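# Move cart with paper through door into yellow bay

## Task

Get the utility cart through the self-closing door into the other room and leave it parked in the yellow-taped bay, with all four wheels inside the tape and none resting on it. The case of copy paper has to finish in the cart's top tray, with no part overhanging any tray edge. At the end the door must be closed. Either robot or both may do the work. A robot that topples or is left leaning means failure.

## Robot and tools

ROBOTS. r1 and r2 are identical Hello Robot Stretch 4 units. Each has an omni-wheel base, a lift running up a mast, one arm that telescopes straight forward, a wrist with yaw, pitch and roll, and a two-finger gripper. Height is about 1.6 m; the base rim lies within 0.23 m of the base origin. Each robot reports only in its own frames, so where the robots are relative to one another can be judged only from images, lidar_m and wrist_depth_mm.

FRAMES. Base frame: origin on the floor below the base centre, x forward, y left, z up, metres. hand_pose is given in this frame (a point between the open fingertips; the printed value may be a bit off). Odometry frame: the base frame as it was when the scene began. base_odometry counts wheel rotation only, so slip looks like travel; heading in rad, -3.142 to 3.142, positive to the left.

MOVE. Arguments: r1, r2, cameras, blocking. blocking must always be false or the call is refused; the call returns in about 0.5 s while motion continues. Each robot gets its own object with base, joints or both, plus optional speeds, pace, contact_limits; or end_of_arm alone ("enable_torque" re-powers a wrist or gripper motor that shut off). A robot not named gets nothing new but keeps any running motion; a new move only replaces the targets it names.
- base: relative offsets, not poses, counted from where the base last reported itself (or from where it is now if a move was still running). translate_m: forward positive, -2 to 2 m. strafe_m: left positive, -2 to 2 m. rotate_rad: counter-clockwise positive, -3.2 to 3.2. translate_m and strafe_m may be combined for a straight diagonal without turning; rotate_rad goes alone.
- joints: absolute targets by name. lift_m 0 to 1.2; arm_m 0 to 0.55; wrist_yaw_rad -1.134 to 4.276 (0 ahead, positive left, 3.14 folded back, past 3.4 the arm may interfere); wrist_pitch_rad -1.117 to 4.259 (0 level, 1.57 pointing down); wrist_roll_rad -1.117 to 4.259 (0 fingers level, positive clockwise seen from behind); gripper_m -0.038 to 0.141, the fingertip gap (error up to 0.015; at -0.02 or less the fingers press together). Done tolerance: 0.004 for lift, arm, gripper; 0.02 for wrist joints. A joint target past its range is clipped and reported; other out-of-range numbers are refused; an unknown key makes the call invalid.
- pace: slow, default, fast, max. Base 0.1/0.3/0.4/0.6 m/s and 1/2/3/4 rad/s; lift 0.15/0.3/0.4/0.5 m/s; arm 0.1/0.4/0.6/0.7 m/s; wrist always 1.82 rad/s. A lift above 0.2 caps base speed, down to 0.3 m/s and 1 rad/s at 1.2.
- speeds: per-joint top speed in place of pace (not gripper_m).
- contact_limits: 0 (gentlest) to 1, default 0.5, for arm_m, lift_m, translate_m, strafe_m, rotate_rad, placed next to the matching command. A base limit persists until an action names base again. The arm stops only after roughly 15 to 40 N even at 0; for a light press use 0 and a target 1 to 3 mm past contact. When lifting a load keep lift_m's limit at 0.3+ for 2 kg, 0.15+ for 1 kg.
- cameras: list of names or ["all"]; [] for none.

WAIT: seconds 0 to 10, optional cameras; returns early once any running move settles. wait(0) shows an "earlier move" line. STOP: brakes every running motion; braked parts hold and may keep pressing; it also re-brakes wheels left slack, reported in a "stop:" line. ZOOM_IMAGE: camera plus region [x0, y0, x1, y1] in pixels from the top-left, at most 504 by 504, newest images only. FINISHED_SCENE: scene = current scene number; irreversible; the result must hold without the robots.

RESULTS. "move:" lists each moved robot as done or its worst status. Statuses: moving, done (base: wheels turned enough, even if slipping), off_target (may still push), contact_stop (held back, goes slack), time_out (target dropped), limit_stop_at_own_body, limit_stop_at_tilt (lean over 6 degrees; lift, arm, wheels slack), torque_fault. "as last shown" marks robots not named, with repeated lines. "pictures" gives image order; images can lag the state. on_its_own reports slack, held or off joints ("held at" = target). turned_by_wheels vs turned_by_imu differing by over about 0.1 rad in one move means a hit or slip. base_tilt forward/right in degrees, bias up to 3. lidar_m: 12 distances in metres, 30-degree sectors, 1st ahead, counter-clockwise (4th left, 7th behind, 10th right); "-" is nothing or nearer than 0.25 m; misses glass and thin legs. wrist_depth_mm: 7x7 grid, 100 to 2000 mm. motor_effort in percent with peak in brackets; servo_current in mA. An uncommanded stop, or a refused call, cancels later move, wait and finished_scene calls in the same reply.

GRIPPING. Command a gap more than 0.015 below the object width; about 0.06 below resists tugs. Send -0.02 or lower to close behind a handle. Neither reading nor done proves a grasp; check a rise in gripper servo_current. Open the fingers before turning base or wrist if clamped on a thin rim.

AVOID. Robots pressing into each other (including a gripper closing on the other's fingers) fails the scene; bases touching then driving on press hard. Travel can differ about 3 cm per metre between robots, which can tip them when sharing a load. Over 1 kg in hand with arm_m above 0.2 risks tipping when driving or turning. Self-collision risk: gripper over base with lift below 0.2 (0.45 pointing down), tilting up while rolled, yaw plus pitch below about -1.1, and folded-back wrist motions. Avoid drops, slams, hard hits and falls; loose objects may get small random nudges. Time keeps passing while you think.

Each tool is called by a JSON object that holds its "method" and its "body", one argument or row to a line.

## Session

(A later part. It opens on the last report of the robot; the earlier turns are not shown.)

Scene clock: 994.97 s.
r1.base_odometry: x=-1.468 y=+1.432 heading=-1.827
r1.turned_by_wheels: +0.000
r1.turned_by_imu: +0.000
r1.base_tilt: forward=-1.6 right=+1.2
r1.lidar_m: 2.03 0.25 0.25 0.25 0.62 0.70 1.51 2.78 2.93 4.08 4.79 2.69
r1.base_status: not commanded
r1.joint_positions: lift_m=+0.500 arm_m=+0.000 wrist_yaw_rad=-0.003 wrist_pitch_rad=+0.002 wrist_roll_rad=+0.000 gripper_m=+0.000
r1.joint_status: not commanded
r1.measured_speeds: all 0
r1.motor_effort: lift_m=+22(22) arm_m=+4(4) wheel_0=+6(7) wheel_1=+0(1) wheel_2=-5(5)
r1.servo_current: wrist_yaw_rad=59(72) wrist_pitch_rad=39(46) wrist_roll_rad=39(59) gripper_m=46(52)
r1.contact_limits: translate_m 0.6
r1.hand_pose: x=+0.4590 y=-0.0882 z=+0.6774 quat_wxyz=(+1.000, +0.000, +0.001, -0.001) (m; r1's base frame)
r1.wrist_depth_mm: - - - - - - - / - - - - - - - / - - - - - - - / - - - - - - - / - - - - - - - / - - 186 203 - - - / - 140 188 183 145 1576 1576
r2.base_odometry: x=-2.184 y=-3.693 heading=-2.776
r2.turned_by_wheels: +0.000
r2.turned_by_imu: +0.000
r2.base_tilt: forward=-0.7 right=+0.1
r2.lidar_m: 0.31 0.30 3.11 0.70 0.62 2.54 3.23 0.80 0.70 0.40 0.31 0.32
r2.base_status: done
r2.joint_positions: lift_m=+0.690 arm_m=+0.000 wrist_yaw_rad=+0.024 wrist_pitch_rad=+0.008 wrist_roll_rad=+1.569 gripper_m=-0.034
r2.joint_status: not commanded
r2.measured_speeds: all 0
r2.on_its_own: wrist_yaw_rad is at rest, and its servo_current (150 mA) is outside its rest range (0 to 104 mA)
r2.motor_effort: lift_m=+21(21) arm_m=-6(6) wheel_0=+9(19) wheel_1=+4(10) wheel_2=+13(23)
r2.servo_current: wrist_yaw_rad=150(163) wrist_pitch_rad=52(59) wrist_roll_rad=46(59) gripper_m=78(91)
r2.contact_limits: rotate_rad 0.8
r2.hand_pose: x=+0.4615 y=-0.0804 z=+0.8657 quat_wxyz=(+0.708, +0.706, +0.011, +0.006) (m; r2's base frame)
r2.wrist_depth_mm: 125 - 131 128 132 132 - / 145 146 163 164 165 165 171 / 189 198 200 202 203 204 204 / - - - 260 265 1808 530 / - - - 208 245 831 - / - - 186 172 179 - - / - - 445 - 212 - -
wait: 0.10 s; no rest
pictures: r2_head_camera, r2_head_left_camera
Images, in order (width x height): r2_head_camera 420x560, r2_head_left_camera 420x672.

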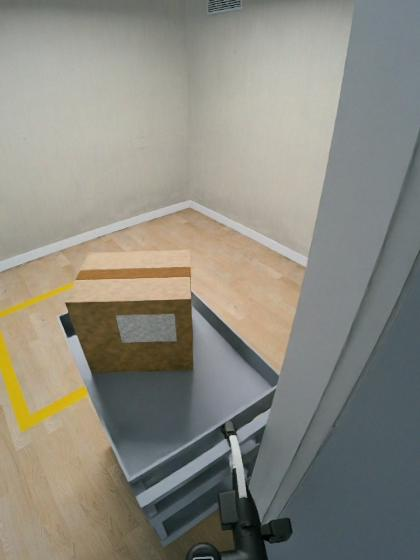

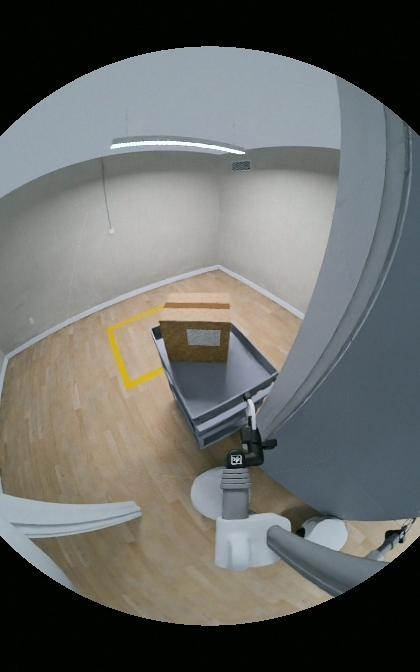

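{"method": "move", "body": {
  "blocking": false,
  "r2": {"base":{"translate_m":0.19,"strafe_m":0.165},"pace":"slow","contact_limits":{"translate_m":0.7}}
}}

{"method": "wait", "body": {
  "seconds": 3
}}

{"method": "wait", "body": {
  "seconds": 0.1,
  "cameras": ["r2_head_camera","r2_head_left_camera"]
}}

Scene clock: 1009.83 s.
move: r2 moving
r1: as last shown
r1.base_tilt: forward=-1.6 right=+1.3
r1.lidar_m: 2.04 0.25 0.25 0.25 0.57 0.71 1.52 2.77 2.93 4.08 4.77 2.70
r1.motor_effort: lift_m=+22(22) arm_m=+4(4) wheel_0=+6(6) wheel_1=+1(1) wheel_2=-5(5)
r1.servo_current: wrist_yaw_rad=39(59) wrist_pitch_rad=46(52) wrist_roll_rad=39(52) gripper_m=46(52)
r1.contact_limits: translate_m 0.6
r1.wrist_depth_mm: - - - - - - - / - - - - - - - / - - - - - - - / - - - - - - - / - - - - - - - / - - 187 204 - - - / - 140 187 183 145 1576 1618
r2.base_odometry: x=-2.190 y=-3.704 heading=-2.777
r2.turned_by_wheels: +0.000
r2.turned_by_imu: +0.000
r2.base_tilt: forward=-0.7 right=+0.1
r2.lidar_m: 0.29 0.28 3.08 2.69 0.65 2.50 3.20 0.80 0.69 0.41 0.33 0.35
r2.base_status: translate_m moving; strafe_m moving
r2.joint_positions: lift_m=+0.690 arm_m=+0.000 wrist_yaw_rad=+0.003 wrist_pitch_rad=+0.008 wrist_roll_rad=+1.569 gripper_m=-0.034
r2.joint_status: not commanded
r2.measured_speeds: translate_m=+0.039 strafe_m=+0.034 rotate_rad=-0.001 lift_m=+0.000 arm_m=+0.000 wrist_yaw_rad=-0.029 wrist_pitch_rad=+0.000 wrist_roll_rad=+0.000
r2.motor_effort: lift_m=+21(21) arm_m=-5(6) wheel_0=-6(10) wheel_1=+9(12) wheel_2=-9(10)
r2.servo_current: wrist_yaw_rad=52(156) wrist_pitch_rad=52(59) wrist_roll_rad=46(59) gripper_m=85(85)
r2.contact_limits: translate_m 0.7
r2.hand_pose: x=+0.4597 y=-0.0864 z=+0.8657 quat_wxyz=(+0.708, +0.706, +0.004, -0.002) (m; r2's base frame)
r2.wrist_depth_mm: 124 - 129 126 130 127 - / 141 144 145 146 146 147 166 / 182 186 187 189 190 190 190 / - - - 263 267 1708 525 / - - - 211 241 723 - / - - 185 169 179 - - / - - 439 - 213 - -
pictures: none

Scene clock: 1012.83 s.
earlier move: r2 moving
r1.base_odometry: x=-1.468 y=+1.432 heading=-1.827
r1.turned_by_wheels: +0.000
r1.turned_by_imu: +0.000
r1.base_tilt: forward=-1.6 right=+1.3
r1.lidar_m: 2.06 0.25 0.25 0.25 0.60 0.96 1.51 2.79 2.94 4.06 4.77 2.69
r1.base_status: not commanded
r1.joint_positions: lift_m=+0.500 arm_m=+0.000 wrist_yaw_rad=-0.003 wrist_pitch_rad=+0.002 wrist_roll_rad=+0.000 gripper_m=+0.000
r1.joint_status: not commanded
r1.measured_speeds: all 0
r1.motor_effort: lift_m=+22(22) arm_m=+4(4) wheel_0=+6(7) wheel_1=+0(1) wheel_2=-5(5)
r1.servo_current: wrist_yaw_rad=72(78) wrist_pitch_rad=46(52) wrist_roll_rad=39(65) gripper_m=46(52)
r1.contact_limits: translate_m 0.6
r1.hand_pose: x=+0.4590 y=-0.0882 z=+0.6774 quat_wxyz=(+1.000, +0.000, +0.001, -0.001) (m; r1's base frame)
r1.wrist_depth_mm: - - - - - - - / - - - - - - - / - - - - - - - / - - - - - - - / - - - - - - - / - - 186 203 - - - / - 140 187 183 144 1576 1618
r2.base_odometry: x=-2.303 y=-3.915 heading=-2.777
r2.turned_by_wheels: +0.000
r2.turned_by_imu: +0.000
r2.base_tilt: forward=-0.7 right=+0.1
r2.lidar_m: 0.25 0.26 2.87 2.69 0.59 0.61 3.21 1.00 0.67 0.37 0.37 0.49
r2.base_status: translate_m moving; strafe_m moving
r2.joint_positions: lift_m=+0.690 arm_m=+0.000 wrist_yaw_rad=-0.003 wrist_pitch_rad=+0.008 wrist_roll_rad=+1.569 gripper_m=-0.034
r2.joint_status: not commanded
r2.measured_speeds: all 0
r2.motor_effort: lift_m=+21(21) arm_m=-4(6) wheel_0=-4(14) wheel_1=+5(12) wheel_2=-6(17)
r2.servo_current: wrist_yaw_rad=46(156) wrist_pitch_rad=52(65) wrist_roll_rad=52(59) gripper_m=91(91)
r2.contact_limits: translate_m 0.7
r2.hand_pose: x=+0.4590 y=-0.0883 z=+0.8657 quat_wxyz=(+0.708, +0.706, +0.002, -0.004) (m; r2's base frame)
r2.wrist_depth_mm: - - - - - 1618 1138 / - - - 320 - 1661 1160 / - - - 340 362 366 370 / - - - 282 300 1756 492 / - - - 186 254 1756 530 / - - 186 164 180 668 - / - - 410 - 205 - -
wait: 3.00 s; no rest
pictures: none

Scene clock: 1012.93 s.
earlier move: r2 moving
r1.base_odometry: x=-1.468 y=+1.432 heading=-1.827
r1.turned_by_wheels: +0.000
r1.turned_by_imu: +0.000
r1.base_tilt: forward=-1.6 right=+1.3
r1.lidar_m: 2.05 0.25 0.25 0.25 0.61 0.95 1.48 2.77 2.91 4.06 4.77 2.69
r1.base_status: not commanded
r1.joint_positions: lift_m=+0.500 arm_m=+0.000 wrist_yaw_rad=-0.003 wrist_pitch_rad=+0.002 wrist_roll_rad=+0.000 gripper_m=+0.000
r1.joint_status: not commanded
r1.measured_speeds: all 0
r1.motor_effort: lift_m=+22(22) arm_m=+4(4) wheel_0=+6(7) wheel_1=+0(1) wheel_2=-5(5)
r1.servo_current: wrist_yaw_rad=52(78) wrist_pitch_rad=39(52) wrist_roll_rad=52(65) gripper_m=46(52)
r1.contact_limits: translate_m 0.6
r1.hand_pose: x=+0.4590 y=-0.0882 z=+0.6774 quat_wxyz=(+1.000, +0.000, +0.001, -0.001) (m; r1's base frame)
r1.wrist_depth_mm: - - - - - - - / - - - - - - - / - - - - - - - / - - - - - - - / - - - - - - - / - - 187 203 - - - / - 140 187 183 145 1537 1618
r2.base_odometry: x=-2.303 y=-3.915 heading=-2.777
r2.turned_by_wheels: +0.000
r2.turned_by_imu: +0.000
r2.base_tilt: forward=-0.7 right=+0.1
r2.lidar_m: 0.25 0.25 2.84 2.70 0.60 0.62 3.19 0.99 0.67 0.39 0.37 0.51
r2.base_status: translate_m moving; strafe_m moving
r2.joint_positions: lift_m=+0.690 arm_m=+0.000 wrist_yaw_rad=-0.003 wrist_pitch_rad=+0.008 wrist_roll_rad=+1.569 gripper_m=-0.034
r2.joint_status: not commanded
r2.measured_speeds: all 0
r2.motor_effort: lift_m=+21(21) arm_m=-4(6) wheel_0=-3(14) wheel_1=+5(12) wheel_2=-5(17)
r2.servo_current: wrist_yaw_rad=33(156) wrist_pitch_rad=52(65) wrist_roll_rad=52(59) gripper_m=85(91)
r2.contact_limits: translate_m 0.7
r2.hand_pose: x=+0.4590 y=-0.0883 z=+0.8657 quat_wxyz=(+0.708, +0.706, +0.002, -0.004) (m; r2's base frame)
r2.wrist_depth_mm: - - - - - 1708 1160 / - - - 320 - 1618 1182 / - - - 340 366 370 370 / - - - 283 300 1708 488 / - - - 185 254 1708 539 / - - 186 165 180 668 - / - - 410 - 206 - -
wait: 0.10 s; no rest
pictures: r2_head_camera, r2_head_left_camera
Images, in order (width x height): r2_head_camera 420x560, r2_head_left_camera 420x672.

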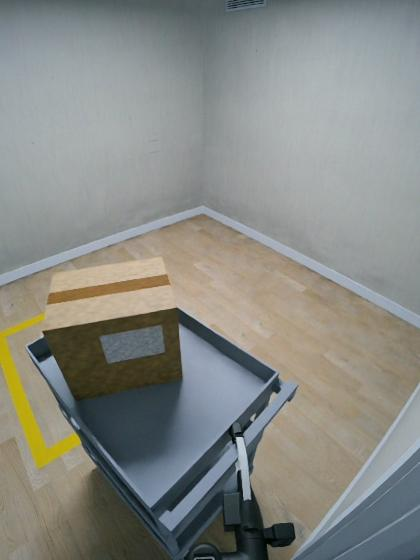

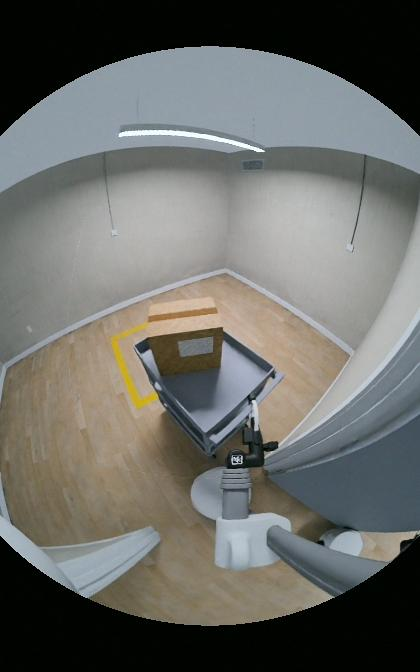

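{"method": "move", "body": {
  "blocking": false,
  "r2": {"base":{"translate_m":0.262,"strafe_m":0.233},"pace":"default","contact_limits":{"translate_m":0.7}}
}}

{"method": "wait", "body": {
  "seconds": 2.4
}}

{"method": "wait", "body": {
  "seconds": 0.1,
  "cameras": ["r2_head_camera","r2_head_left_camera"]
}}

Scene clock: 1023.13 s.
earlier move: r2 done
move: r2 moving
r1: as last shown
r1.base_tilt: forward=-1.6 right=+1.2
r1.lidar_m: 2.02 0.25 0.25 0.25 0.60 0.99 1.53 2.78 2.95 4.08 4.78 2.67
r1.servo_current: wrist_yaw_rad=65(72) wrist_pitch_rad=39(46) wrist_roll_rad=46(52) gripper_m=39(52)
r1.contact_limits: translate_m 0.6
r1.wrist_depth_mm: - - - - - - - / - - - - - - - / - - - - - - - / - - - - - - - / - - - - - - - / - - 187 204 - - - / - 140 188 183 145 1576 1576
r2.base_odometry: x=-2.318 y=-3.944 heading=-2.778
r2.turned_by_wheels: -0.001
r2.turned_by_imu: -0.001
r2.base_tilt: forward=-0.7 right=+0.1
r2.lidar_m: 0.25 0.25 2.84 2.69 0.61 0.60 3.20 1.06 0.69 0.39 0.39 0.50
r2.base_status: translate_m moving; strafe_m moving
r2.joint_positions: lift_m=+0.690 arm_m=+0.000 wrist_yaw_rad=-0.004 wrist_pitch_rad=+0.008 wrist_roll_rad=+1.569 gripper_m=-0.034
r2.joint_status: not commanded
r2.measured_speeds: translate_m=+0.096 strafe_m=+0.085 rotate_rad=+0.005 lift_m=+0.000 arm_m=+0.000 wrist_yaw_rad=+0.000 wrist_pitch_rad=+0.000 wrist_roll_rad=+0.000
r2.motor_effort: lift_m=+21(21) arm_m=-4(4) wheel_0=-9(10) wheel_1=+9(12) wheel_2=-16(17)
r2.servo_current: wrist_yaw_rad=52(59) wrist_pitch_rad=59(59) wrist_roll_rad=39(59) gripper_m=91(91)
r2.contact_limits: translate_m 0.7
r2.hand_pose: x=+0.4589 y=-0.0886 z=+0.8657 quat_wxyz=(+0.708, +0.706, +0.001, -0.004) (m; r2's base frame)
r2.wrist_depth_mm: - - - - - 1661 1160 / - - - 334 - 1661 1160 / - - - 342 364 373 377 / - - - 221 306 1708 1182 / - - - 185 255 1661 512 / - - 185 162 178 668 - / - - 421 - 204 - -
pictures: none

Scene clock: 1025.23 s.
earlier move: r2 done
r1.base_odometry: x=-1.468 y=+1.432 heading=-1.827
r1.turned_by_wheels: +0.000
r1.turned_by_imu: +0.000
r1.base_tilt: forward=-1.6 right=+1.3
r1.lidar_m: 2.04 0.25 0.25 0.26 0.61 1.35 1.51 2.77 2.92 4.04 4.78 2.66
r1.base_status: not commanded
r1.joint_positions: lift_m=+0.500 arm_m=+0.000 wrist_yaw_rad=-0.003 wrist_pitch_rad=+0.002 wrist_roll_rad=+0.000 gripper_m=+0.000
r1.joint_status: not commanded
r1.measured_speeds: all 0
r1.motor_effort: lift_m=+22(22) arm_m=+4(4) wheel_0=+6(7) wheel_1=+1(1) wheel_2=-5(5)
r1.servo_current: wrist_yaw_rad=59(72) wrist_pitch_rad=39(52) wrist_roll_rad=52(65) gripper_m=46(52)
r1.contact_limits: translate_m 0.6
r1.hand_pose: x=+0.4590 y=-0.0882 z=+0.6774 quat_wxyz=(+1.000, +0.000, +0.001, -0.001) (m; r1's base frame)
r1.wrist_depth_mm: - - - - - - - / - - - - - - - / - - - - - - - / - - - - - - - / - - - - - - - / - - 186 204 - - - / - 140 189 183 145 1576 1576
r2.base_odometry: x=-2.464 y=-4.226 heading=-2.776
r2.turned_by_wheels: +0.001
r2.turned_by_imu: +0.002
r2.base_tilt: forward=-0.7 right=+0.0
r2.lidar_m: 0.25 0.25 0.68 2.67 2.47 0.69 0.78 1.36 0.64 0.54 0.92 0.52
r2.base_status: done
r2.joint_positions: lift_m=+0.690 arm_m=+0.000 wrist_yaw_rad=+0.006 wrist_pitch_rad=+0.008 wrist_roll_rad=+1.569 gripper_m=-0.034
r2.joint_status: not commanded
r2.measured_speeds: all 0
r2.motor_effort: lift_m=+21(21) arm_m=-4(4) wheel_0=-1(12) wheel_1=+6(13) wheel_2=-2(17)
r2.servo_current: wrist_yaw_rad=52(65) wrist_pitch_rad=46(65) wrist_roll_rad=52(59) gripper_m=85(91)
r2.contact_limits: translate_m 0.7
r2.hand_pose: x=+0.4598 y=-0.0856 z=+0.8657 quat_wxyz=(+0.708, +0.706, +0.005, -0.001) (m; r2's base frame)
r2.wrist_depth_mm: - - - - - 1618 1138 / - - - - - 1661 1160 / - - - 351 - 1661 1160 / - - - 249 377 387 382 / - - - 190 271 1661 480 / - - 186 154 178 1537 521 / - - - - 202 - -
wait: 2.10 of 2.4 s (r2 has come to rest)
pictures: none

Scene clock: 1025.33 s.
r1.base_odometry: x=-1.468 y=+1.432 heading=-1.827
r1.turned_by_wheels: +0.000
r1.turned_by_imu: +0.000
r1.base_tilt: forward=-1.6 right=+1.2
r1.lidar_m: 2.04 0.25 0.25 0.25 0.58 1.34 1.49 2.77 2.92 4.08 4.77 2.69
r1.base_status: not commanded
r1.joint_positions: lift_m=+0.500 arm_m=+0.000 wrist_yaw_rad=-0.003 wrist_pitch_rad=+0.002 wrist_roll_rad=+0.000 gripper_m=+0.000
r1.joint_status: not commanded
r1.measured_speeds: all 0
r1.motor_effort: lift_m=+22(22) arm_m=+4(4) wheel_0=+6(7) wheel_1=+0(1) wheel_2=-5(5)
r1.servo_current: wrist_yaw_rad=39(72) wrist_pitch_rad=52(52) wrist_roll_rad=52(65) gripper_m=46(52)
r1.contact_limits: translate_m 0.6
r1.hand_pose: x=+0.4590 y=-0.0882 z=+0.6774 quat_wxyz=(+1.000, +0.000, +0.001, -0.001) (m; r1's base frame)
r1.wrist_depth_mm: - - - - - - - / - - - - - - - / - - - - - - - / - - - - - - - / - - - - - - - / - - 186 203 - - - / - 140 188 183 145 1537 1618
r2.base_odometry: x=-2.464 y=-4.226 heading=-2.776
r2.turned_by_wheels: +0.000
r2.turned_by_imu: +0.000
r2.base_tilt: forward=-0.7 right=+0.1
r2.lidar_m: 0.25 0.25 0.69 2.66 2.45 0.66 0.75 1.34 0.64 0.54 0.93 0.49
r2.base_status: done
r2.joint_positions: lift_m=+0.690 arm_m=+0.000 wrist_yaw_rad=+0.006 wrist_pitch_rad=+0.008 wrist_roll_rad=+1.569 gripper_m=-0.034
r2.joint_status: not commanded
r2.measured_speeds: all 0
r2.motor_effort: lift_m=+21(21) arm_m=-4(4) wheel_0=+0(12) wheel_1=+6(13) wheel_2=-2(17)
r2.servo_current: wrist_yaw_rad=59(65) wrist_pitch_rad=52(65) wrist_roll_rad=52(59) gripper_m=85(91)
r2.contact_limits: translate_m 0.7
r2.hand_pose: x=+0.4598 y=-0.0856 z=+0.8657 quat_wxyz=(+0.708, +0.706, +0.005, -0.001) (m; r2's base frame)
r2.wrist_depth_mm: - - - - - 1618 1160 / - - - - - 1661 1160 / - - - 351 - 1661 1160 / - - - 248 377 387 382 / - - - 189 272 1708 477 / - - 188 153 178 1537 530 / - - - - 202 - -
wait: 0.10 s; no rest
pictures: r2_head_camera, r2_head_left_camera
Images, in order (width x height): r2_head_camera 420x560, r2_head_left_camera 420x672.

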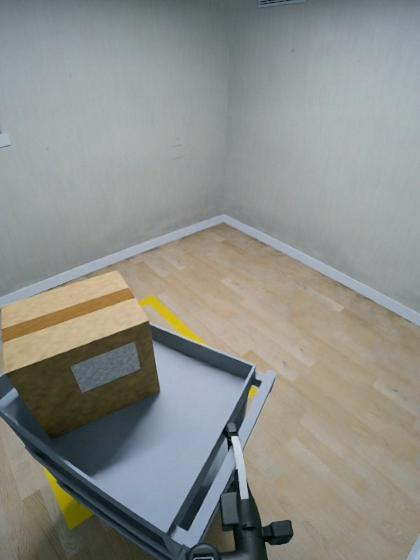

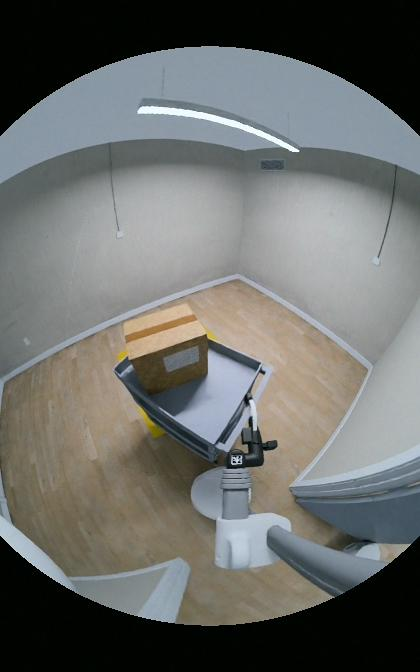

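{"method": "move", "body": {
  "blocking": false,
  "r2": {"base":{"rotate_rad":0.4},"pace":"slow","contact_limits":{"rotate_rad":0.8}}
}}

{"method": "wait", "body": {
  "seconds": 1.5
}}

{"method": "wait", "body": {
  "seconds": 0.1,
  "cameras": ["r2_head_camera"]
}}

Scene clock: 1043.30 s.
move: r2 moving
r1: as last shown
r1.lidar_m: 2.03 0.25 0.25 0.25 0.62 1.34 1.49 2.75 2.93 4.10 4.80 2.69
r1.motor_effort: lift_m=+22(22) arm_m=+4(4) wheel_0=+6(6) wheel_1=+1(1) wheel_2=-5(5)
r1.servo_current: wrist_yaw_rad=46(59) wrist_pitch_rad=39(52) wrist_roll_rad=33(59) gripper_m=39(52)
r1.contact_limits: translate_m 0.6
r1.wrist_depth_mm: - - - - - - - / - - - - - - - / - - - - - - - / - - - - - - - / - - - - - - - / - - 186 204 - - - / - 140 187 183 145 1576 1618
r2.base_odometry: x=-2.464 y=-4.225 heading=-2.653
r2.turned_by_wheels: +0.124
r2.turned_by_imu: +0.120
r2.base_tilt: forward=-0.7 right=+0.1
r2.lidar_m: 0.25 0.25 2.56 2.54 1.39 0.69 - 1.29 0.60 0.53 1.31 0.49
r2.base_status: rotate_rad moving
r2.joint_positions: lift_m=+0.690 arm_m=+0.000 wrist_yaw_rad=-0.008 wrist_pitch_rad=+0.008 wrist_roll_rad=+1.569 gripper_m=-0.034
r2.joint_status: not commanded
r2.measured_speeds: translate_m=-0.002 strafe_m=+0.002 rotate_rad=+0.480 lift_m=+0.000 arm_m=+0.000 wrist_yaw_rad=-0.048 wrist_pitch_rad=+0.000 wrist_roll_rad=+0.000
r2.motor_effort: lift_m=+21(21) arm_m=-4(4) wheel_0=-15(15) wheel_1=-7(7) wheel_2=-14(14)
r2.servo_current: wrist_yaw_rad=72(72) wrist_pitch_rad=52(59) wrist_roll_rad=52(59) gripper_m=78(91)
r2.contact_limits: rotate_rad 0.8
r2.hand_pose: x=+0.4586 y=-0.0897 z=+0.8657 quat_wxyz=(+0.708, +0.706, +0.000, -0.006) (m; r2's base frame)
r2.wrist_depth_mm: - - - - - 1618 1160 / - - - - - 1618 1138 / - - - 353 - 1499 1118 / - - - 229 338 1537 452 / - - - 181 257 1661 488 / - - 185 149 179 1499 554 / - - - - 197 - -
pictures: none

Scene clock: 1044.50 s.
earlier move: r2 done
r1.base_odometry: x=-1.468 y=+1.432 heading=-1.827
r1.turned_by_wheels: +0.000
r1.turned_by_imu: +0.000
r1.base_tilt: forward=-1.6 right=+1.3
r1.lidar_m: 2.05 0.25 0.25 0.26 0.60 1.35 1.52 2.76 2.93 4.08 4.76 2.67
r1.base_status: not commanded
r1.joint_positions: lift_m=+0.500 arm_m=+0.000 wrist_yaw_rad=-0.003 wrist_pitch_rad=+0.002 wrist_roll_rad=+0.000 gripper_m=+0.000
r1.joint_status: not commanded
r1.measured_speeds: all 0
r1.motor_effort: lift_m=+22(22) arm_m=+4(4) wheel_0=+6(7) wheel_1=+1(1) wheel_2=-5(5)
r1.servo_current: wrist_yaw_rad=72(72) wrist_pitch_rad=39(52) wrist_roll_rad=59(65) gripper_m=39(52)
r1.contact_limits: translate_m 0.6
r1.hand_pose: x=+0.4590 y=-0.0882 z=+0.6774 quat_wxyz=(+1.000, +0.000, +0.001, -0.001) (m; r1's base frame)
r1.wrist_depth_mm: - - - - - - - / - - - - - - - / - - - - - - - / - - - - - - - / - - - - - - - / - - 186 202 - - - / - 140 188 184 145 1537 1576
r2.base_odometry: x=-2.464 y=-4.226 heading=-2.377
r2.turned_by_wheels: +0.275
r2.turned_by_imu: +0.268
r2.base_tilt: forward=-0.7 right=+0.1
r2.lidar_m: 0.30 0.29 2.77 2.47 0.68 0.68 - 0.85 0.54 0.70 2.30 0.47
r2.base_status: done
r2.joint_positions: lift_m=+0.690 arm_m=+0.000 wrist_yaw_rad=+0.001 wrist_pitch_rad=+0.008 wrist_roll_rad=+1.569 gripper_m=-0.034
r2.joint_status: not commanded
r2.measured_speeds: all 0
r2.motor_effort: lift_m=+21(21) arm_m=-4(4) wheel_0=-3(17) wheel_1=-4(9) wheel_2=-4(18)
r2.servo_current: wrist_yaw_rad=46(98) wrist_pitch_rad=52(59) wrist_roll_rad=46(59) gripper_m=85(91)
r2.contact_limits: rotate_rad 0.8
r2.hand_pose: x=+0.4594 y=-0.0870 z=+0.8657 quat_wxyz=(+0.708, +0.706, +0.003, -0.002) (m; r2's base frame)
r2.wrist_depth_mm: - - - 285 - 1661 1138 / - - - 312 329 342 342 / - - - 282 300 1661 1255 / - - - 262 267 1661 535 / - - - 186 244 768 - / - - 184 169 177 - - / - 442 439 - 213 - -
wait: 1.20 of 1.5 s (r2 has come to rest)
pictures: none

Scene clock: 1044.60 s.
r1.base_odometry: x=-1.468 y=+1.432 heading=-1.827
r1.turned_by_wheels: +0.000
r1.turned_by_imu: +0.000
r1.base_tilt: forward=-1.6 right=+1.3
r1.lidar_m: 2.04 0.25 0.25 0.25 0.60 1.33 1.49 2.78 2.90 4.05 4.79 2.68
r1.base_status: not commanded
r1.joint_positions: lift_m=+0.500 arm_m=+0.000 wrist_yaw_rad=-0.003 wrist_pitch_rad=+0.002 wrist_roll_rad=+0.000 gripper_m=+0.000
r1.joint_status: not commanded
r1.measured_speeds: all 0
r1.motor_effort: lift_m=+22(22) arm_m=+4(4) wheel_0=+6(7) wheel_1=+1(1) wheel_2=-5(5)
r1.servo_current: wrist_yaw_rad=26(72) wrist_pitch_rad=46(52) wrist_roll_rad=52(65) gripper_m=46(52)
r1.contact_limits: translate_m 0.6
r1.hand_pose: x=+0.4590 y=-0.0882 z=+0.6774 quat_wxyz=(+1.000, +0.000, +0.001, -0.001) (m; r1's base frame)
r1.wrist_depth_mm: - - - - - - - / - - - - - - - / - - - - - - - / - - - - - - - / - - - - - - - / - - 186 204 - - - / - 140 188 183 145 1537 1576
r2.base_odometry: x=-2.464 y=-4.226 heading=-2.377
r2.turned_by_wheels: +0.000
r2.turned_by_imu: +0.000
r2.base_tilt: forward=-0.7 right=+0.0
r2.lidar_m: 0.30 0.29 2.82 2.46 0.68 0.69 - 0.83 0.53 0.68 2.30 0.46
r2.base_status: done
r2.joint_positions: lift_m=+0.690 arm_m=+0.000 wrist_yaw_rad=+0.001 wrist_pitch_rad=+0.008 wrist_roll_rad=+1.569 gripper_m=-0.034
r2.joint_status: not commanded
r2.measured_speeds: all 0
r2.motor_effort: lift_m=+21(21) arm_m=-4(4) wheel_0=-3(17) wheel_1=-4(9) wheel_2=-4(18)
r2.servo_current: wrist_yaw_rad=39(98) wrist_pitch_rad=46(59) wrist_roll_rad=59(59) gripper_m=85(91)
r2.contact_limits: rotate_rad 0.8
r2.hand_pose: x=+0.4594 y=-0.0870 z=+0.8657 quat_wxyz=(+0.708, +0.706, +0.003, -0.002) (m; r2's base frame)
r2.wrist_depth_mm: - - - 285 - 1618 1182 / - - - 314 329 342 342 / - - - 281 300 1661 1229 / - - - 262 267 1708 535 / - - - 187 244 768 - / - - 183 170 178 - - / - 442 439 - 212 - -
wait: 0.10 s; no rest
pictures: r2_head_camera
Images, in order (width x height): r2_head_camera 420x560.

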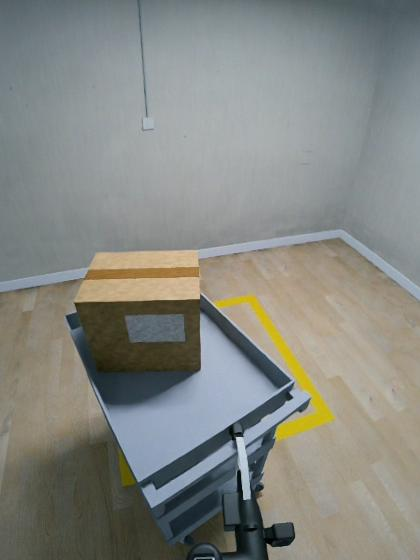

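{"method": "move", "body": {
  "blocking": false,
  "r2": {"joints":{"gripper_m":0.12}}
}}

{"method": "wait", "body": {
  "seconds": 1.2
}}

{"method": "move", "body": {
  "blocking": false,
  "r2": {"base":{"translate_m":-0.18},"pace":"default"}
}}

{"method": "wait", "body": {
  "seconds": 1.5
}}

{"method": "move", "body": {
  "blocking": false,
  "r2": {"base":{"translate_m":-0.053,"strafe_m":0.305},"joints":{"wrist_roll_rad":0.0,"gripper_m":0.141},"pace":"default"}
}}

{"method": "wait", "body": {
  "seconds": 2.0
}}

{"method": "move", "body": {
  "blocking": false,
  "r2": {"base":{"rotate_rad":-0.14},"pace":"slow"}
}}

{"method": "wait", "body": {
  "seconds": 0.9,
  "cameras": ["r2_head_camera","r2_head_left_camera","r2_wrist_camera"]
}}

Scene clock: 1095.40 s.
move: r2 moving
r1: as last shown
r1.lidar_m: 2.04 0.25 0.25 0.25 0.60 1.33 1.51 2.76 2.93 4.09 4.78 2.69
r1.servo_current: wrist_yaw_rad=39(59) wrist_pitch_rad=39(46) wrist_roll_rad=46(59) gripper_m=52(52)
r1.contact_limits: translate_m 0.6
r1.wrist_depth_mm: - - - - - - - / - - - - - - - / - - - - - - - / - - - - - - - / - - - - - - - / - - 186 203 - - - / - 140 187 183 145 1537 1576
r2.base_odometry: x=-2.464 y=-4.226 heading=-2.377
r2.turned_by_wheels: +0.000
r2.turned_by_imu: +0.000
r2.base_tilt: forward=-0.7 right=+0.0
r2.lidar_m: 0.32 0.30 2.83 2.46 0.70 0.66 - 0.83 0.53 0.72 2.29 0.49
r2.base_status: not commanded
r2.joint_positions: lift_m=+0.690 arm_m=+0.000 wrist_yaw_rad=+0.001 wrist_pitch_rad=+0.008 wrist_roll_rad=+1.569 gripper_m=-0.009
r2.joint_status: gripper_m moving
r2.measured_speeds: all 0
r2.motor_effort: lift_m=+21(21) arm_m=-4(4) wheel_0=-3(4) wheel_1=-4(4) wheel_2=-4(4)
r2.servo_current: wrist_yaw_rad=46(52) wrist_pitch_rad=52(59) wrist_roll_rad=46(59) gripper_m=91(104)
r2.contact_limits: rotate_rad 0.8
r2.hand_pose: x=+0.4594 y=-0.0873 z=+0.8657 quat_wxyz=(+0.708, +0.706, +0.003, -0.003) (m; r2's base frame)
r2.wrist_depth_mm: - - - 297 - 1661 1182 / - - - 319 342 345 345 / - - - 293 304 1708 1229 / - - - 209 272 1808 530 / - - - 188 249 768 - / - - 188 173 181 - - / - - 442 - 216 - -
pictures: none

Scene clock: 1096.60 s.
earlier move: r2 moving
r1.base_odometry: x=-1.468 y=+1.432 heading=-1.827
r1.turned_by_wheels: +0.000
r1.turned_by_imu: +0.000
r1.base_tilt: forward=-1.6 right=+1.3
r1.lidar_m: 2.03 0.25 0.25 0.25 0.58 1.32 1.49 2.76 2.95 4.07 4.78 2.67
r1.base_status: not commanded
r1.joint_positions: lift_m=+0.500 arm_m=+0.000 wrist_yaw_rad=-0.003 wrist_pitch_rad=+0.002 wrist_roll_rad=+0.000 gripper_m=+0.000
r1.joint_status: not commanded
r1.measured_speeds: all 0
r1.motor_effort: lift_m=+22(22) arm_m=+4(4) wheel_0=+6(7) wheel_1=+1(1) wheel_2=-5(5)
r1.servo_current: wrist_yaw_rad=33(72) wrist_pitch_rad=39(46) wrist_roll_rad=39(65) gripper_m=46(52)
r1.contact_limits: translate_m 0.6
r1.hand_pose: x=+0.4590 y=-0.0882 z=+0.6774 quat_wxyz=(+1.000, +0.000, +0.001, -0.001) (m; r1's base frame)
r1.wrist_depth_mm: - - - - - - - / - - - - - - - / - - - - - - - / - - - - - - - / - - - - - - - / - - 187 203 - - - / - 140 187 183 145 1576 1618
r2.base_odometry: x=-2.464 y=-4.226 heading=-2.377
r2.turned_by_wheels: +0.000
r2.turned_by_imu: +0.000
r2.base_tilt: forward=-0.7 right=+0.1
r2.lidar_m: 0.31 0.30 2.84 2.44 0.69 0.67 - 0.83 0.53 0.67 2.29 0.48
r2.base_status: not commanded
r2.joint_positions: lift_m=+0.690 arm_m=+0.000 wrist_yaw_rad=+0.001 wrist_pitch_rad=+0.008 wrist_roll_rad=+1.569 gripper_m=+0.114
r2.joint_status: gripper_m moving
r2.measured_speeds: all 0
r2.motor_effort: lift_m=+21(21) arm_m=-4(4) wheel_0=-3(4) wheel_1=-4(4) wheel_2=-4(4)
r2.servo_current: wrist_yaw_rad=52(59) wrist_pitch_rad=46(59) wrist_roll_rad=46(59) gripper_m=59(130)
r2.contact_limits: rotate_rad 0.8
r2.hand_pose: x=+0.4594 y=-0.0873 z=+0.8657 quat_wxyz=(+0.708, +0.706, +0.003, -0.003) (m; r2's base frame)
r2.wrist_depth_mm: - - - 300 - 1661 1160 / - - - 319 347 355 1060 / - - - 304 322 1537 473 / - - - 218 281 1756 530 / - - - 213 256 778 - / - - 196 183 186 - - / - 449 452 - 222 - -
wait: 1.20 s; no rest
pictures: none

Scene clock: 1097.10 s.
earlier move: r2 moving
move: r2 moving
r1: as last shown
r1.base_tilt: forward=-1.6 right=+1.2
r1.lidar_m: 2.05 0.26 0.25 0.25 0.59 1.34 1.51 2.76 2.91 4.07 4.77 2.67
r1.motor_effort: lift_m=+22(22) arm_m=+4(4) wheel_0=+6(6) wheel_1=+0(1) wheel_2=-5(5)
r1.servo_current: wrist_yaw_rad=59(59) wrist_pitch_rad=39(46) wrist_roll_rad=52(59) gripper_m=46(46)
r1.contact_limits: translate_m 0.6
r1.wrist_depth_mm: - - - - - - - / - - - - - - - / - - - - - - - / - - - - - - - / - - - - - - - / - - 187 203 - - - / - 140 187 183 145 1537 1576
r2.base_odometry: x=-2.442 y=-4.204 heading=-2.377
r2.turned_by_wheels: +0.000
r2.turned_by_imu: +0.000
r2.base_tilt: forward=-0.6 right=+0.0
r2.lidar_m: 0.32 0.34 2.84 2.46 0.65 0.68 - 0.88 0.53 0.63 2.31 0.47
r2.base_status: translate_m moving
r2.joint_positions: lift_m=+0.690 arm_m=+0.000 wrist_yaw_rad=+0.000 wrist_pitch_rad=+0.005 wrist_roll_rad=+1.569 gripper_m=+0.120
r2.joint_status: gripper_m moving
r2.measured_speeds: translate_m=-0.123 strafe_m=+0.001 rotate_rad=+0.001 lift_m=+0.000 arm_m=+0.000 wrist_yaw_rad=+0.000 wrist_pitch_rad=+0.000 wrist_roll_rad=+0.000
r2.motor_effort: lift_m=+19(21) arm_m=-4(4) wheel_0=-6(10) wheel_1=-6(9) wheel_2=+12(12)
r2.servo_current: wrist_yaw_rad=39(52) wrist_pitch_rad=46(46) wrist_roll_rad=46(52) gripper_m=26(72)
r2.hand_pose: x=+0.4594 y=-0.0873 z=+0.8667 quat_wxyz=(+0.708, +0.706, +0.002, -0.002) (m; r2's base frame)
r2.wrist_depth_mm: - - - - - 1708 1160 / - - - 340 373 1499 1078 / - - - 322 349 1661 492 / - - - 296 310 1921 - / - - - 222 276 788 - / - - 200 202 197 - - / - - 477 - 243 741 -
pictures: none

Scene clock: 1098.60 s.
earlier move: r2 done
r1.base_odometry: x=-1.468 y=+1.432 heading=-1.827
r1.turned_by_wheels: +0.000
r1.turned_by_imu: +0.000
r1.base_tilt: forward=-1.6 right=+1.3
r1.lidar_m: 2.05 0.25 0.25 0.25 0.58 1.14 1.51 2.77 2.92 4.07 4.79 2.71
r1.base_status: not commanded
r1.joint_positions: lift_m=+0.500 arm_m=+0.000 wrist_yaw_rad=-0.003 wrist_pitch_rad=+0.002 wrist_roll_rad=+0.000 gripper_m=+0.000
r1.joint_status: not commanded
r1.measured_speeds: all 0
r1.motor_effort: lift_m=+22(22) arm_m=+4(4) wheel_0=+6(6) wheel_1=+1(1) wheel_2=-5(5)
r1.servo_current: wrist_yaw_rad=52(65) wrist_pitch_rad=46(52) wrist_roll_rad=46(65) gripper_m=39(46)
r1.contact_limits: translate_m 0.6
r1.hand_pose: x=+0.4590 y=-0.0882 z=+0.6774 quat_wxyz=(+1.000, +0.000, +0.001, -0.001) (m; r1's base frame)
r1.wrist_depth_mm: - - - - - - - / - - - - - - - / - - - - - - - / - - - - - - - / - - - - - - - / - - 187 204 - - - / - 140 189 183 145 1618 1576
r2.base_odometry: x=-2.334 y=-4.101 heading=-2.378
r2.turned_by_wheels: +0.000
r2.turned_by_imu: +0.000
r2.base_tilt: forward=-0.7 right=+0.1
r2.lidar_m: 0.48 0.52 2.78 2.41 0.56 3.08 - 1.02 0.51 0.50 2.35 0.69
r2.base_status: done
r2.joint_positions: lift_m=+0.690 arm_m=+0.000 wrist_yaw_rad=+0.000 wrist_pitch_rad=+0.005 wrist_roll_rad=+1.569 gripper_m=+0.120
r2.joint_status: all done
r2.measured_speeds: all 0
r2.motor_effort: lift_m=+19(21) arm_m=-4(4) wheel_0=-3(11) wheel_1=-2(9) wheel_2=+2(13)
r2.servo_current: wrist_yaw_rad=39(59) wrist_pitch_rad=46(52) wrist_roll_rad=39(59) gripper_m=52(72)
r2.hand_pose: x=+0.4594 y=-0.0873 z=+0.8667 quat_wxyz=(+0.708, +0.706, +0.002, -0.002) (m; r2's base frame)
r2.wrist_depth_mm: - - - - - 1661 1182 / - - - - - 1708 1160 / - - - 525 - 1708 500 / - - - 462 - 788 466 / - - - 424 436 - - / - - 216 338 192 - - / - - 634 - - - -
wait: 1.50 s; at rest by 1.47 s
pictures: none

Scene clock: 1099.10 s.
move: r2 moving
r1: as last shown
r1.base_tilt: forward=-1.6 right=+1.2
r1.lidar_m: 2.04 0.25 0.25 0.25 0.60 1.16 1.50 2.76 2.94 4.12 4.78 2.68
r1.servo_current: wrist_yaw_rad=46(59) wrist_pitch_rad=33(52) wrist_roll_rad=52(59) gripper_m=46(46)
r1.contact_limits: translate_m 0.6
r1.wrist_depth_mm: - - - - - - - / - - - - - - - / - - - - - - - / - - - - - - - / - - - - - - - / - - 187 204 - - - / - 140 187 183 145 1537 1618
r2.base_odometry: x=-2.308 y=-4.121 heading=-2.377
r2.turned_by_wheels: +0.001
r2.turned_by_imu: +0.001
r2.base_tilt: forward=-0.7 right=+0.1
r2.lidar_m: 0.46 0.67 2.73 2.38 0.53 0.64 - 1.11 0.56 0.51 2.37 0.67
r2.base_status: translate_m moving; strafe_m moving
r2.joint_positions: lift_m=+0.690 arm_m=+0.000 wrist_yaw_rad=+0.000 wrist_pitch_rad=+0.005 wrist_roll_rad=+0.981 gripper_m=+0.132
r2.joint_status: wrist_roll_rad moving; gripper_m moving
r2.measured_speeds: translate_m=-0.023 strafe_m=+0.127 rotate_rad=+0.005 lift_m=+0.000 arm_m=+0.000 wrist_yaw_rad=+0.000 wrist_pitch_rad=+0.000 wrist_roll_rad=-1.820
r2.motor_effort: lift_m=+19(19) arm_m=-4(4) wheel_0=-11(12) wheel_1=+10(11) wheel_2=+8(8)
r2.servo_current: wrist_yaw_rad=46(52) wrist_pitch_rad=46(46) wrist_roll_rad=124(124) gripper_m=65(85)
r2.hand_pose: x=+0.4594 y=-0.0873 z=+0.8667 quat_wxyz=(+0.882, +0.471, +0.002, -0.001) (m; r2's base frame)
r2.wrist_depth_mm: - - - - - - - / - - - - - - 1808 / - - - - 500 - 1576 / - - - - 477 1921 1336 / - - 627 407 - 1708 512 / - 640 640 327 195 - 459 / - - 634 - - - 424
pictures: none

Scene clock: 1101.03 s.
earlier move: r2 done
r1.base_odometry: x=-1.468 y=+1.432 heading=-1.827
r1.turned_by_wheels: +0.000
r1.turned_by_imu: +0.000
r1.base_tilt: forward=-1.6 right=+1.3
r1.lidar_m: 2.03 0.25 0.25 0.25 0.62 1.26 1.50 2.78 2.94 4.06 4.77 2.70
r1.base_status: not commanded
r1.joint_positions: lift_m=+0.500 arm_m=+0.000 wrist_yaw_rad=-0.003 wrist_pitch_rad=+0.002 wrist_roll_rad=+0.000 gripper_m=+0.000
r1.joint_status: not commanded
r1.measured_speeds: all 0
r1.motor_effort: lift_m=+22(22) arm_m=+4(4) wheel_0=+6(7) wheel_1=+1(1) wheel_2=-5(5)
r1.servo_current: wrist_yaw_rad=26(65) wrist_pitch_rad=39(52) wrist_roll_rad=59(72) gripper_m=46(52)
r1.contact_limits: translate_m 0.6
r1.hand_pose: x=+0.4590 y=-0.0882 z=+0.6774 quat_wxyz=(+1.000, +0.000, +0.001, -0.001) (m; r1's base frame)
r1.wrist_depth_mm: - - - - - - - / - - - - - - - / - - - - - - - / - - - - - - - / - - - - - - - / - - 186 203 - - - / - 140 187 183 145 1618 1618
r2.base_odometry: x=-2.085 y=-4.285 heading=-2.377
r2.turned_by_wheels: +0.000
r2.turned_by_imu: +0.000
r2.base_tilt: forward=-0.7 right=+0.1
r2.lidar_m: 0.61 2.62 2.40 2.11 0.38 0.30 - 1.26 0.86 0.78 2.65 0.58
r2.base_status: done
r2.joint_positions: lift_m=+0.690 arm_m=+0.000 wrist_yaw_rad=+0.000 wrist_pitch_rad=+0.005 wrist_roll_rad=+0.002 gripper_m=+0.141
r2.joint_status: all done
r2.measured_speeds: all 0
r2.motor_effort: lift_m=+19(19) arm_m=-4(4) wheel_0=-1(13) wheel_1=+3(11) wheel_2=+5(9)
r2.servo_current: wrist_yaw_rad=59(59) wrist_pitch_rad=46(52) wrist_roll_rad=52(124) gripper_m=52(85)
r2.hand_pose: x=+0.4594 y=-0.0873 z=+0.8667 quat_wxyz=(+1.000, +0.001, +0.002, +0.000) (m; r2's base frame)
r2.wrist_depth_mm: - - - - - - - / - - - - - - - / - - - 676 668 - - / - - - 668 668 - - / - - - 492 362 324 382 / - - - 445 211 433 - / 1983 1863 1808 - 357 854 1708
wait: 1.93 of 2 s (r2 has come to rest)
pictures: none

Scene clock: 1101.53 s.
move: r2 moving
r1: as last shown
r1.lidar_m: 2.04 0.25 0.25 0.26 0.60 1.26 1.54 2.79 2.93 4.08 4.77 2.69
r1.motor_effort: lift_m=+22(22) arm_m=+4(4) wheel_0=+6(6) wheel_1=+0(1) wheel_2=-5(5)
r1.servo_current: wrist_yaw_rad=39(59) wrist_pitch_rad=39(52) wrist_roll_rad=52(65) gripper_m=39(46)
r1.contact_limits: translate_m 0.6
r2.base_odometry: x=-2.085 y=-4.285 heading=-2.486
r2.turned_by_wheels: -0.109
r2.turned_by_imu: -0.106
r2.base_tilt: forward=-0.7 right=+0.0
r2.lidar_m: 0.56 2.62 2.59 2.14 0.48 0.29 - 1.28 0.95 0.80 2.66 0.56
r2.base_status: rotate_rad moving
r2.joint_positions: lift_m=+0.690 arm_m=+0.000 wrist_yaw_rad=+0.000 wrist_pitch_rad=+0.005 wrist_roll_rad=+0.002 gripper_m=+0.141
r2.joint_status: not commanded
r2.measured_speeds: translate_m=+0.001 strafe_m=+0.000 rotate_rad=-0.260 lift_m=+0.000 arm_m=+0.000 wrist_yaw_rad=+0.000 wrist_pitch_rad=+0.000 wrist_roll_rad=+0.000
r2.motor_effort: lift_m=+19(19) arm_m=-4(4) wheel_0=+2(11) wheel_1=+5(8) wheel_2=+5(10)
r2.servo_current: wrist_yaw_rad=39(59) wrist_pitch_rad=46(52) wrist_roll_rad=46(59) gripper_m=46(52)
r2.hand_pose: x=+0.4594 y=-0.0873 z=+0.8667 quat_wxyz=(+1.000, +0.001, +0.002, +0.000) (m; r2's base frame)
r2.wrist_depth_mm: - - - - - - - / - - - - - - - / - - 683 683 - - - / - - 683 691 699 - - / - - 521 418 340 410 - / - - 946 347 310 621 - / 1983 1863 - - - 1863 1863
pictures: none

Scene clock: 1102.07 s.
earlier move: r2 done
r1.base_odometry: x=-1.468 y=+1.432 heading=-1.827
r1.turned_by_wheels: +0.000
r1.turned_by_imu: +0.000
r1.base_tilt: forward=-1.6 right=+1.3
r1.lidar_m: 2.02 0.26 0.25 0.26 0.61 1.27 1.51 2.77 2.92 4.09 4.79 2.69
r1.base_status: not commanded
r1.joint_positions: lift_m=+0.500 arm_m=+0.000 wrist_yaw_rad=-0.003 wrist_pitch_rad=+0.002 wrist_roll_rad=+0.000 gripper_m=+0.000
r1.joint_status: not commanded
r1.measured_speeds: all 0
r1.motor_effort: lift_m=+22(22) arm_m=+4(4) wheel_0=+5(6) wheel_1=+0(1) wheel_2=-5(5)
r1.servo_current: wrist_yaw_rad=59(59) wrist_pitch_rad=39(52) wrist_roll_rad=52(65) gripper_m=33(46)
r1.contact_limits: translate_m 0.6
r1.hand_pose: x=+0.4590 y=-0.0882 z=+0.6774 quat_wxyz=(+1.000, +0.000, +0.001, -0.001) (m; r1's base frame)
r1.wrist_depth_mm: - - - - - - - / - - - - - - - / - - - - - - - / - - - - - - - / - - - - - - - / - - 186 204 - - - / - 140 188 183 145 1576 1618
r2.base_odometry: x=-2.085 y=-4.285 heading=-2.516
r2.turned_by_wheels: -0.030
r2.turned_by_imu: -0.029
r2.base_tilt: forward=-0.7 right=+0.0
r2.lidar_m: 0.56 1.09 2.63 2.13 0.52 0.29 0.40 1.31 0.99 0.79 1.52 0.59
r2.base_status: done
r2.joint_positions: lift_m=+0.690 arm_m=+0.000 wrist_yaw_rad=+0.000 wrist_pitch_rad=+0.005 wrist_roll_rad=+0.002 gripper_m=+0.141
r2.joint_status: not commanded
r2.measured_speeds: all 0
r2.motor_effort: lift_m=+19(19) arm_m=-4(4) wheel_0=+5(11) wheel_1=+5(8) wheel_2=+5(10)
r2.servo_current: wrist_yaw_rad=46(59) wrist_pitch_rad=46(52) wrist_roll_rad=52(59) gripper_m=46(59)
r2.hand_pose: x=+0.4594 y=-0.0873 z=+0.8667 quat_wxyz=(+1.000, +0.001, +0.002, +0.000) (m; r2's base frame)
r2.wrist_depth_mm: - - - - - - - / - - - - - - - / - - 676 691 - - - / - - 676 691 - - - / - - 496 382 349 466 - / - - 216 342 314 640 - / 1921 1808 - - - 1863 1863
wait: 0.53 of 0.9 s (r2 has come to rest)
pictures: r2_head_camera, r2_head_left_camera, r2_wrist_camera
Images, in order (width x height): r2_head_camera 420x560, r2_head_left_camera 420x672, r2_wrist_camera 616x392.

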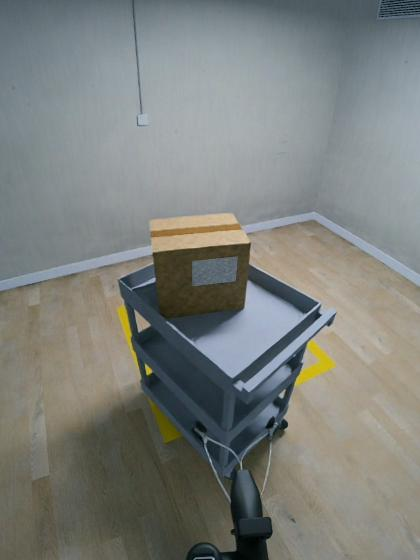

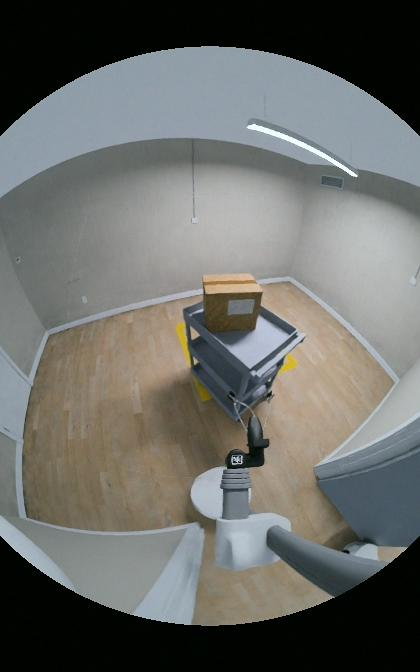

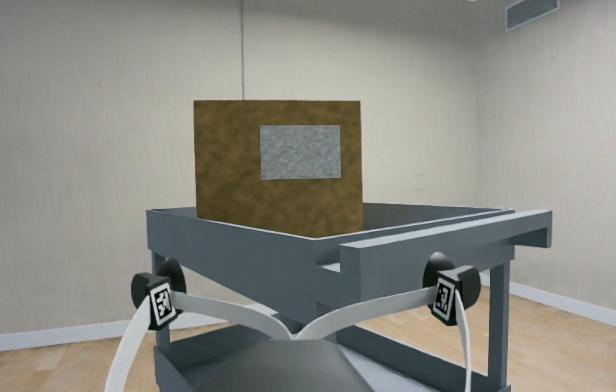

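{"method": "move", "body": {
  "blocking": false,
  "r2": {"base":{"translate_m":0.4,"strafe_m":-0.02},"pace":"slow","contact_limits":{"translate_m":0.7}}
}}

{"method": "wait", "body": {
  "seconds": 4.5
}}

{"method": "wait", "body": {
  "seconds": 0.1,
  "cameras": ["r2_head_camera","r2_wrist_camera"]
}}

Scene clock: 1120.20 s.
move: r2 moving
r1: as last shown
r1.lidar_m: 2.03 0.26 0.25 0.27 0.61 1.27 1.50 2.77 2.89 4.05 4.78 2.66
r1.motor_effort: lift_m=+22(22) arm_m=+4(4) wheel_0=+6(6) wheel_1=+1(1) wheel_2=-5(5)
r1.servo_current: wrist_yaw_rad=52(65) wrist_pitch_rad=39(39) wrist_roll_rad=39(65) gripper_m=46(46)
r1.contact_limits: translate_m 0.6
r1.wrist_depth_mm: - - - - - - - / - - - - - - - / - - - - - - - / - - - - - - - / - - - - - - - / - - 186 203 - - - / - 140 188 183 145 1576 1576
r2.base_odometry: x=-2.095 y=-4.291 heading=-2.516
r2.turned_by_wheels: +0.000
r2.turned_by_imu: +0.000
r2.base_tilt: forward=-0.7 right=+0.1
r2.lidar_m: 0.56 1.06 2.65 2.15 0.57 0.31 0.42 1.33 0.98 0.80 1.61 0.57
r2.base_status: translate_m moving; strafe_m moving
r2.joint_positions: lift_m=+0.690 arm_m=+0.000 wrist_yaw_rad=+0.000 wrist_pitch_rad=+0.005 wrist_roll_rad=+0.002 gripper_m=+0.141
r2.joint_status: not commanded
r2.measured_speeds: translate_m=+0.048 strafe_m=-0.002 rotate_rad=-0.003 lift_m=+0.000 arm_m=+0.000 wrist_yaw_rad=+0.000 wrist_pitch_rad=+0.000 wrist_roll_rad=+0.000
r2.motor_effort: lift_m=+19(19) arm_m=-4(4) wheel_0=+5(9) wheel_1=+7(8) wheel_2=-9(9)
r2.servo_current: wrist_yaw_rad=39(52) wrist_pitch_rad=52(52) wrist_roll_rad=39(59) gripper_m=52(59)
r2.contact_limits: translate_m 0.7
r2.hand_pose: x=+0.4594 y=-0.0873 z=+0.8667 quat_wxyz=(+1.000, +0.001, +0.002, +0.000) (m; r2's base frame)
r2.wrist_depth_mm: - - - - - - - / - - - - - - - / - - 668 683 - - - / - - 668 683 - - - / - - 484 373 342 445 - / - - 196 330 303 627 - / 1921 1808 - - - 1708 1808
pictures: none

Scene clock: 1124.70 s.
earlier move: r2 moving
r1.base_odometry: x=-1.468 y=+1.432 heading=-1.827
r1.turned_by_wheels: +0.000
r1.turned_by_imu: +0.000
r1.base_tilt: forward=-1.6 right=+1.3
r1.lidar_m: 2.03 0.26 0.25 0.25 0.61 1.33 1.52 2.78 2.95 4.07 4.77 2.71
r1.base_status: not commanded
r1.joint_positions: lift_m=+0.500 arm_m=+0.000 wrist_yaw_rad=-0.003 wrist_pitch_rad=+0.002 wrist_roll_rad=+0.000 gripper_m=+0.000
r1.joint_status: not commanded
r1.measured_speeds: all 0
r1.motor_effort: lift_m=+22(22) arm_m=+4(4) wheel_0=+6(7) wheel_1=+0(1) wheel_2=-5(5)
r1.servo_current: wrist_yaw_rad=72(91) wrist_pitch_rad=39(52) wrist_roll_rad=46(78) gripper_m=46(52)
r1.contact_limits: translate_m 0.6
r1.hand_pose: x=+0.4590 y=-0.0882 z=+0.6774 quat_wxyz=(+1.000, +0.000, +0.001, -0.001) (m; r1's base frame)
r1.wrist_depth_mm: - - - - - - - / - - - - - - - / - - - - - - - / - - - - - - - / - - - - - - - / - - 186 203 - - - / - 140 187 183 145 1576 1618
r2.base_odometry: x=-2.421 y=-4.503 heading=-2.515
r2.turned_by_wheels: +0.000
r2.turned_by_imu: +0.001
r2.base_tilt: forward=-0.7 right=+0.1
r2.lidar_m: 0.41 0.54 2.44 2.28 1.46 0.68 0.69 1.58 0.83 0.90 2.45 0.56
r2.base_status: translate_m moving; strafe_m moving
r2.joint_positions: lift_m=+0.690 arm_m=+0.000 wrist_yaw_rad=+0.000 wrist_pitch_rad=+0.005 wrist_roll_rad=+0.002 gripper_m=+0.141
r2.joint_status: not commanded
r2.measured_speeds: translate_m=+0.002 strafe_m=+0.000 rotate_rad=+0.000 lift_m=+0.000 arm_m=+0.000 wrist_yaw_rad=+0.000 wrist_pitch_rad=+0.000 wrist_roll_rad=+0.000
r2.motor_effort: lift_m=+19(19) arm_m=-4(4) wheel_0=+5(13) wheel_1=+6(8) wheel_2=-6(15)
r2.servo_current: wrist_yaw_rad=33(72) wrist_pitch_rad=39(52) wrist_roll_rad=46(65) gripper_m=52(59)
r2.contact_limits: translate_m 0.7
r2.hand_pose: x=+0.4593 y=-0.0874 z=+0.8667 quat_wxyz=(+1.000, +0.001, +0.002, +0.000) (m; r2's base frame)
r2.wrist_depth_mm: - - - - - - - / 442 484 544 - - - - / 445 480 535 - - - - / 445 484 539 - - - - / 364 480 539 268 303 - - / 334 216 211 182 201 - - / - 244 224 - - 1756 1808
wait: 4.50 s; no rest
pictures: none

Scene clock: 1124.80 s.
earlier move: r2 moving
r1.base_odometry: x=-1.468 y=+1.432 heading=-1.827
r1.turned_by_wheels: +0.000
r1.turned_by_imu: +0.000
r1.base_tilt: forward=-1.6 right=+1.3
r1.lidar_m: 2.06 0.25 0.25 0.25 0.58 1.36 1.54 2.78 2.91 4.10 4.77 2.70
r1.base_status: not commanded
r1.joint_positions: lift_m=+0.500 arm_m=+0.000 wrist_yaw_rad=-0.003 wrist_pitch_rad=+0.002 wrist_roll_rad=+0.000 gripper_m=+0.000
r1.joint_status: not commanded
r1.measured_speeds: all 0
r1.motor_effort: lift_m=+22(22) arm_m=+4(4) wheel_0=+6(7) wheel_1=+0(1) wheel_2=-5(5)
r1.servo_current: wrist_yaw_rad=59(91) wrist_pitch_rad=39(52) wrist_roll_rad=59(78) gripper_m=46(52)
r1.contact_limits: translate_m 0.6
r1.hand_pose: x=+0.4590 y=-0.0882 z=+0.6774 quat_wxyz=(+1.000, +0.000, +0.001, -0.001) (m; r1's base frame)
r1.wrist_depth_mm: - - - - - - - / - - - - - - - / - - - - - - - / - - - - - - - / - - - - - - - / - - 186 202 - - - / - 140 187 183 145 1537 1537
r2.base_odometry: x=-2.421 y=-4.503 heading=-2.515
r2.turned_by_wheels: +0.000
r2.turned_by_imu: +0.000
r2.base_tilt: forward=-0.7 right=+0.0
r2.lidar_m: 0.44 0.57 2.45 2.29 1.48 0.67 0.68 1.56 0.81 0.95 2.46 0.54
r2.base_status: translate_m moving; strafe_m moving
r2.joint_positions: lift_m=+0.690 arm_m=+0.000 wrist_yaw_rad=+0.000 wrist_pitch_rad=+0.005 wrist_roll_rad=+0.002 gripper_m=+0.141
r2.joint_status: not commanded
r2.measured_speeds: all 0
r2.motor_effort: lift_m=+19(19) arm_m=-4(4) wheel_0=+6(13) wheel_1=+5(8) wheel_2=-6(15)
r2.servo_current: wrist_yaw_rad=39(72) wrist_pitch_rad=52(52) wrist_roll_rad=39(65) gripper_m=52(59)
r2.contact_limits: translate_m 0.7
r2.hand_pose: x=+0.4593 y=-0.0874 z=+0.8667 quat_wxyz=(+1.000, +0.001, +0.002, +0.000) (m; r2's base frame)
r2.wrist_depth_mm: - - - - - - - / 442 484 544 - - - - / 442 484 535 - - - - / 445 484 539 - - - - / 364 477 539 268 304 - - / 336 216 211 182 200 - - / - 244 224 - - 1808 1756
wait: 0.10 s; no rest
pictures: r2_head_camera, r2_wrist_camera
Images, in order (width x height): r2_head_camera 420x560, r2_wrist_camera 616x392.

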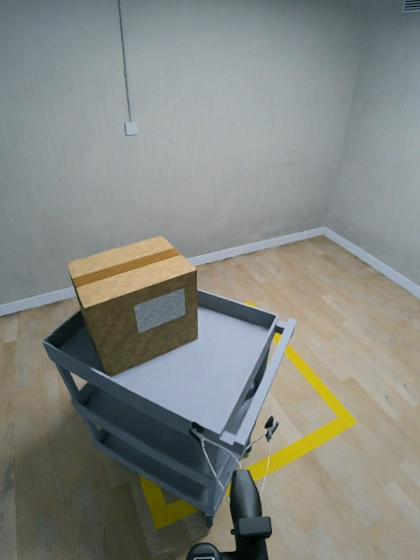

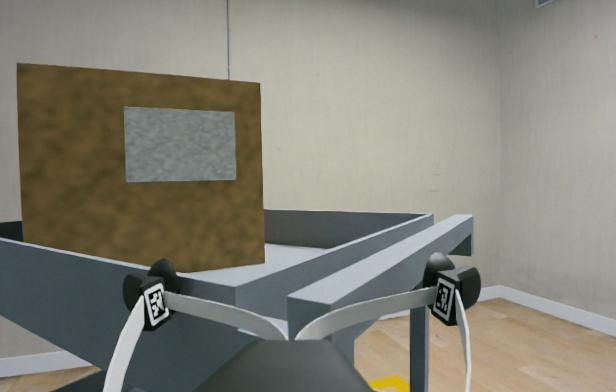

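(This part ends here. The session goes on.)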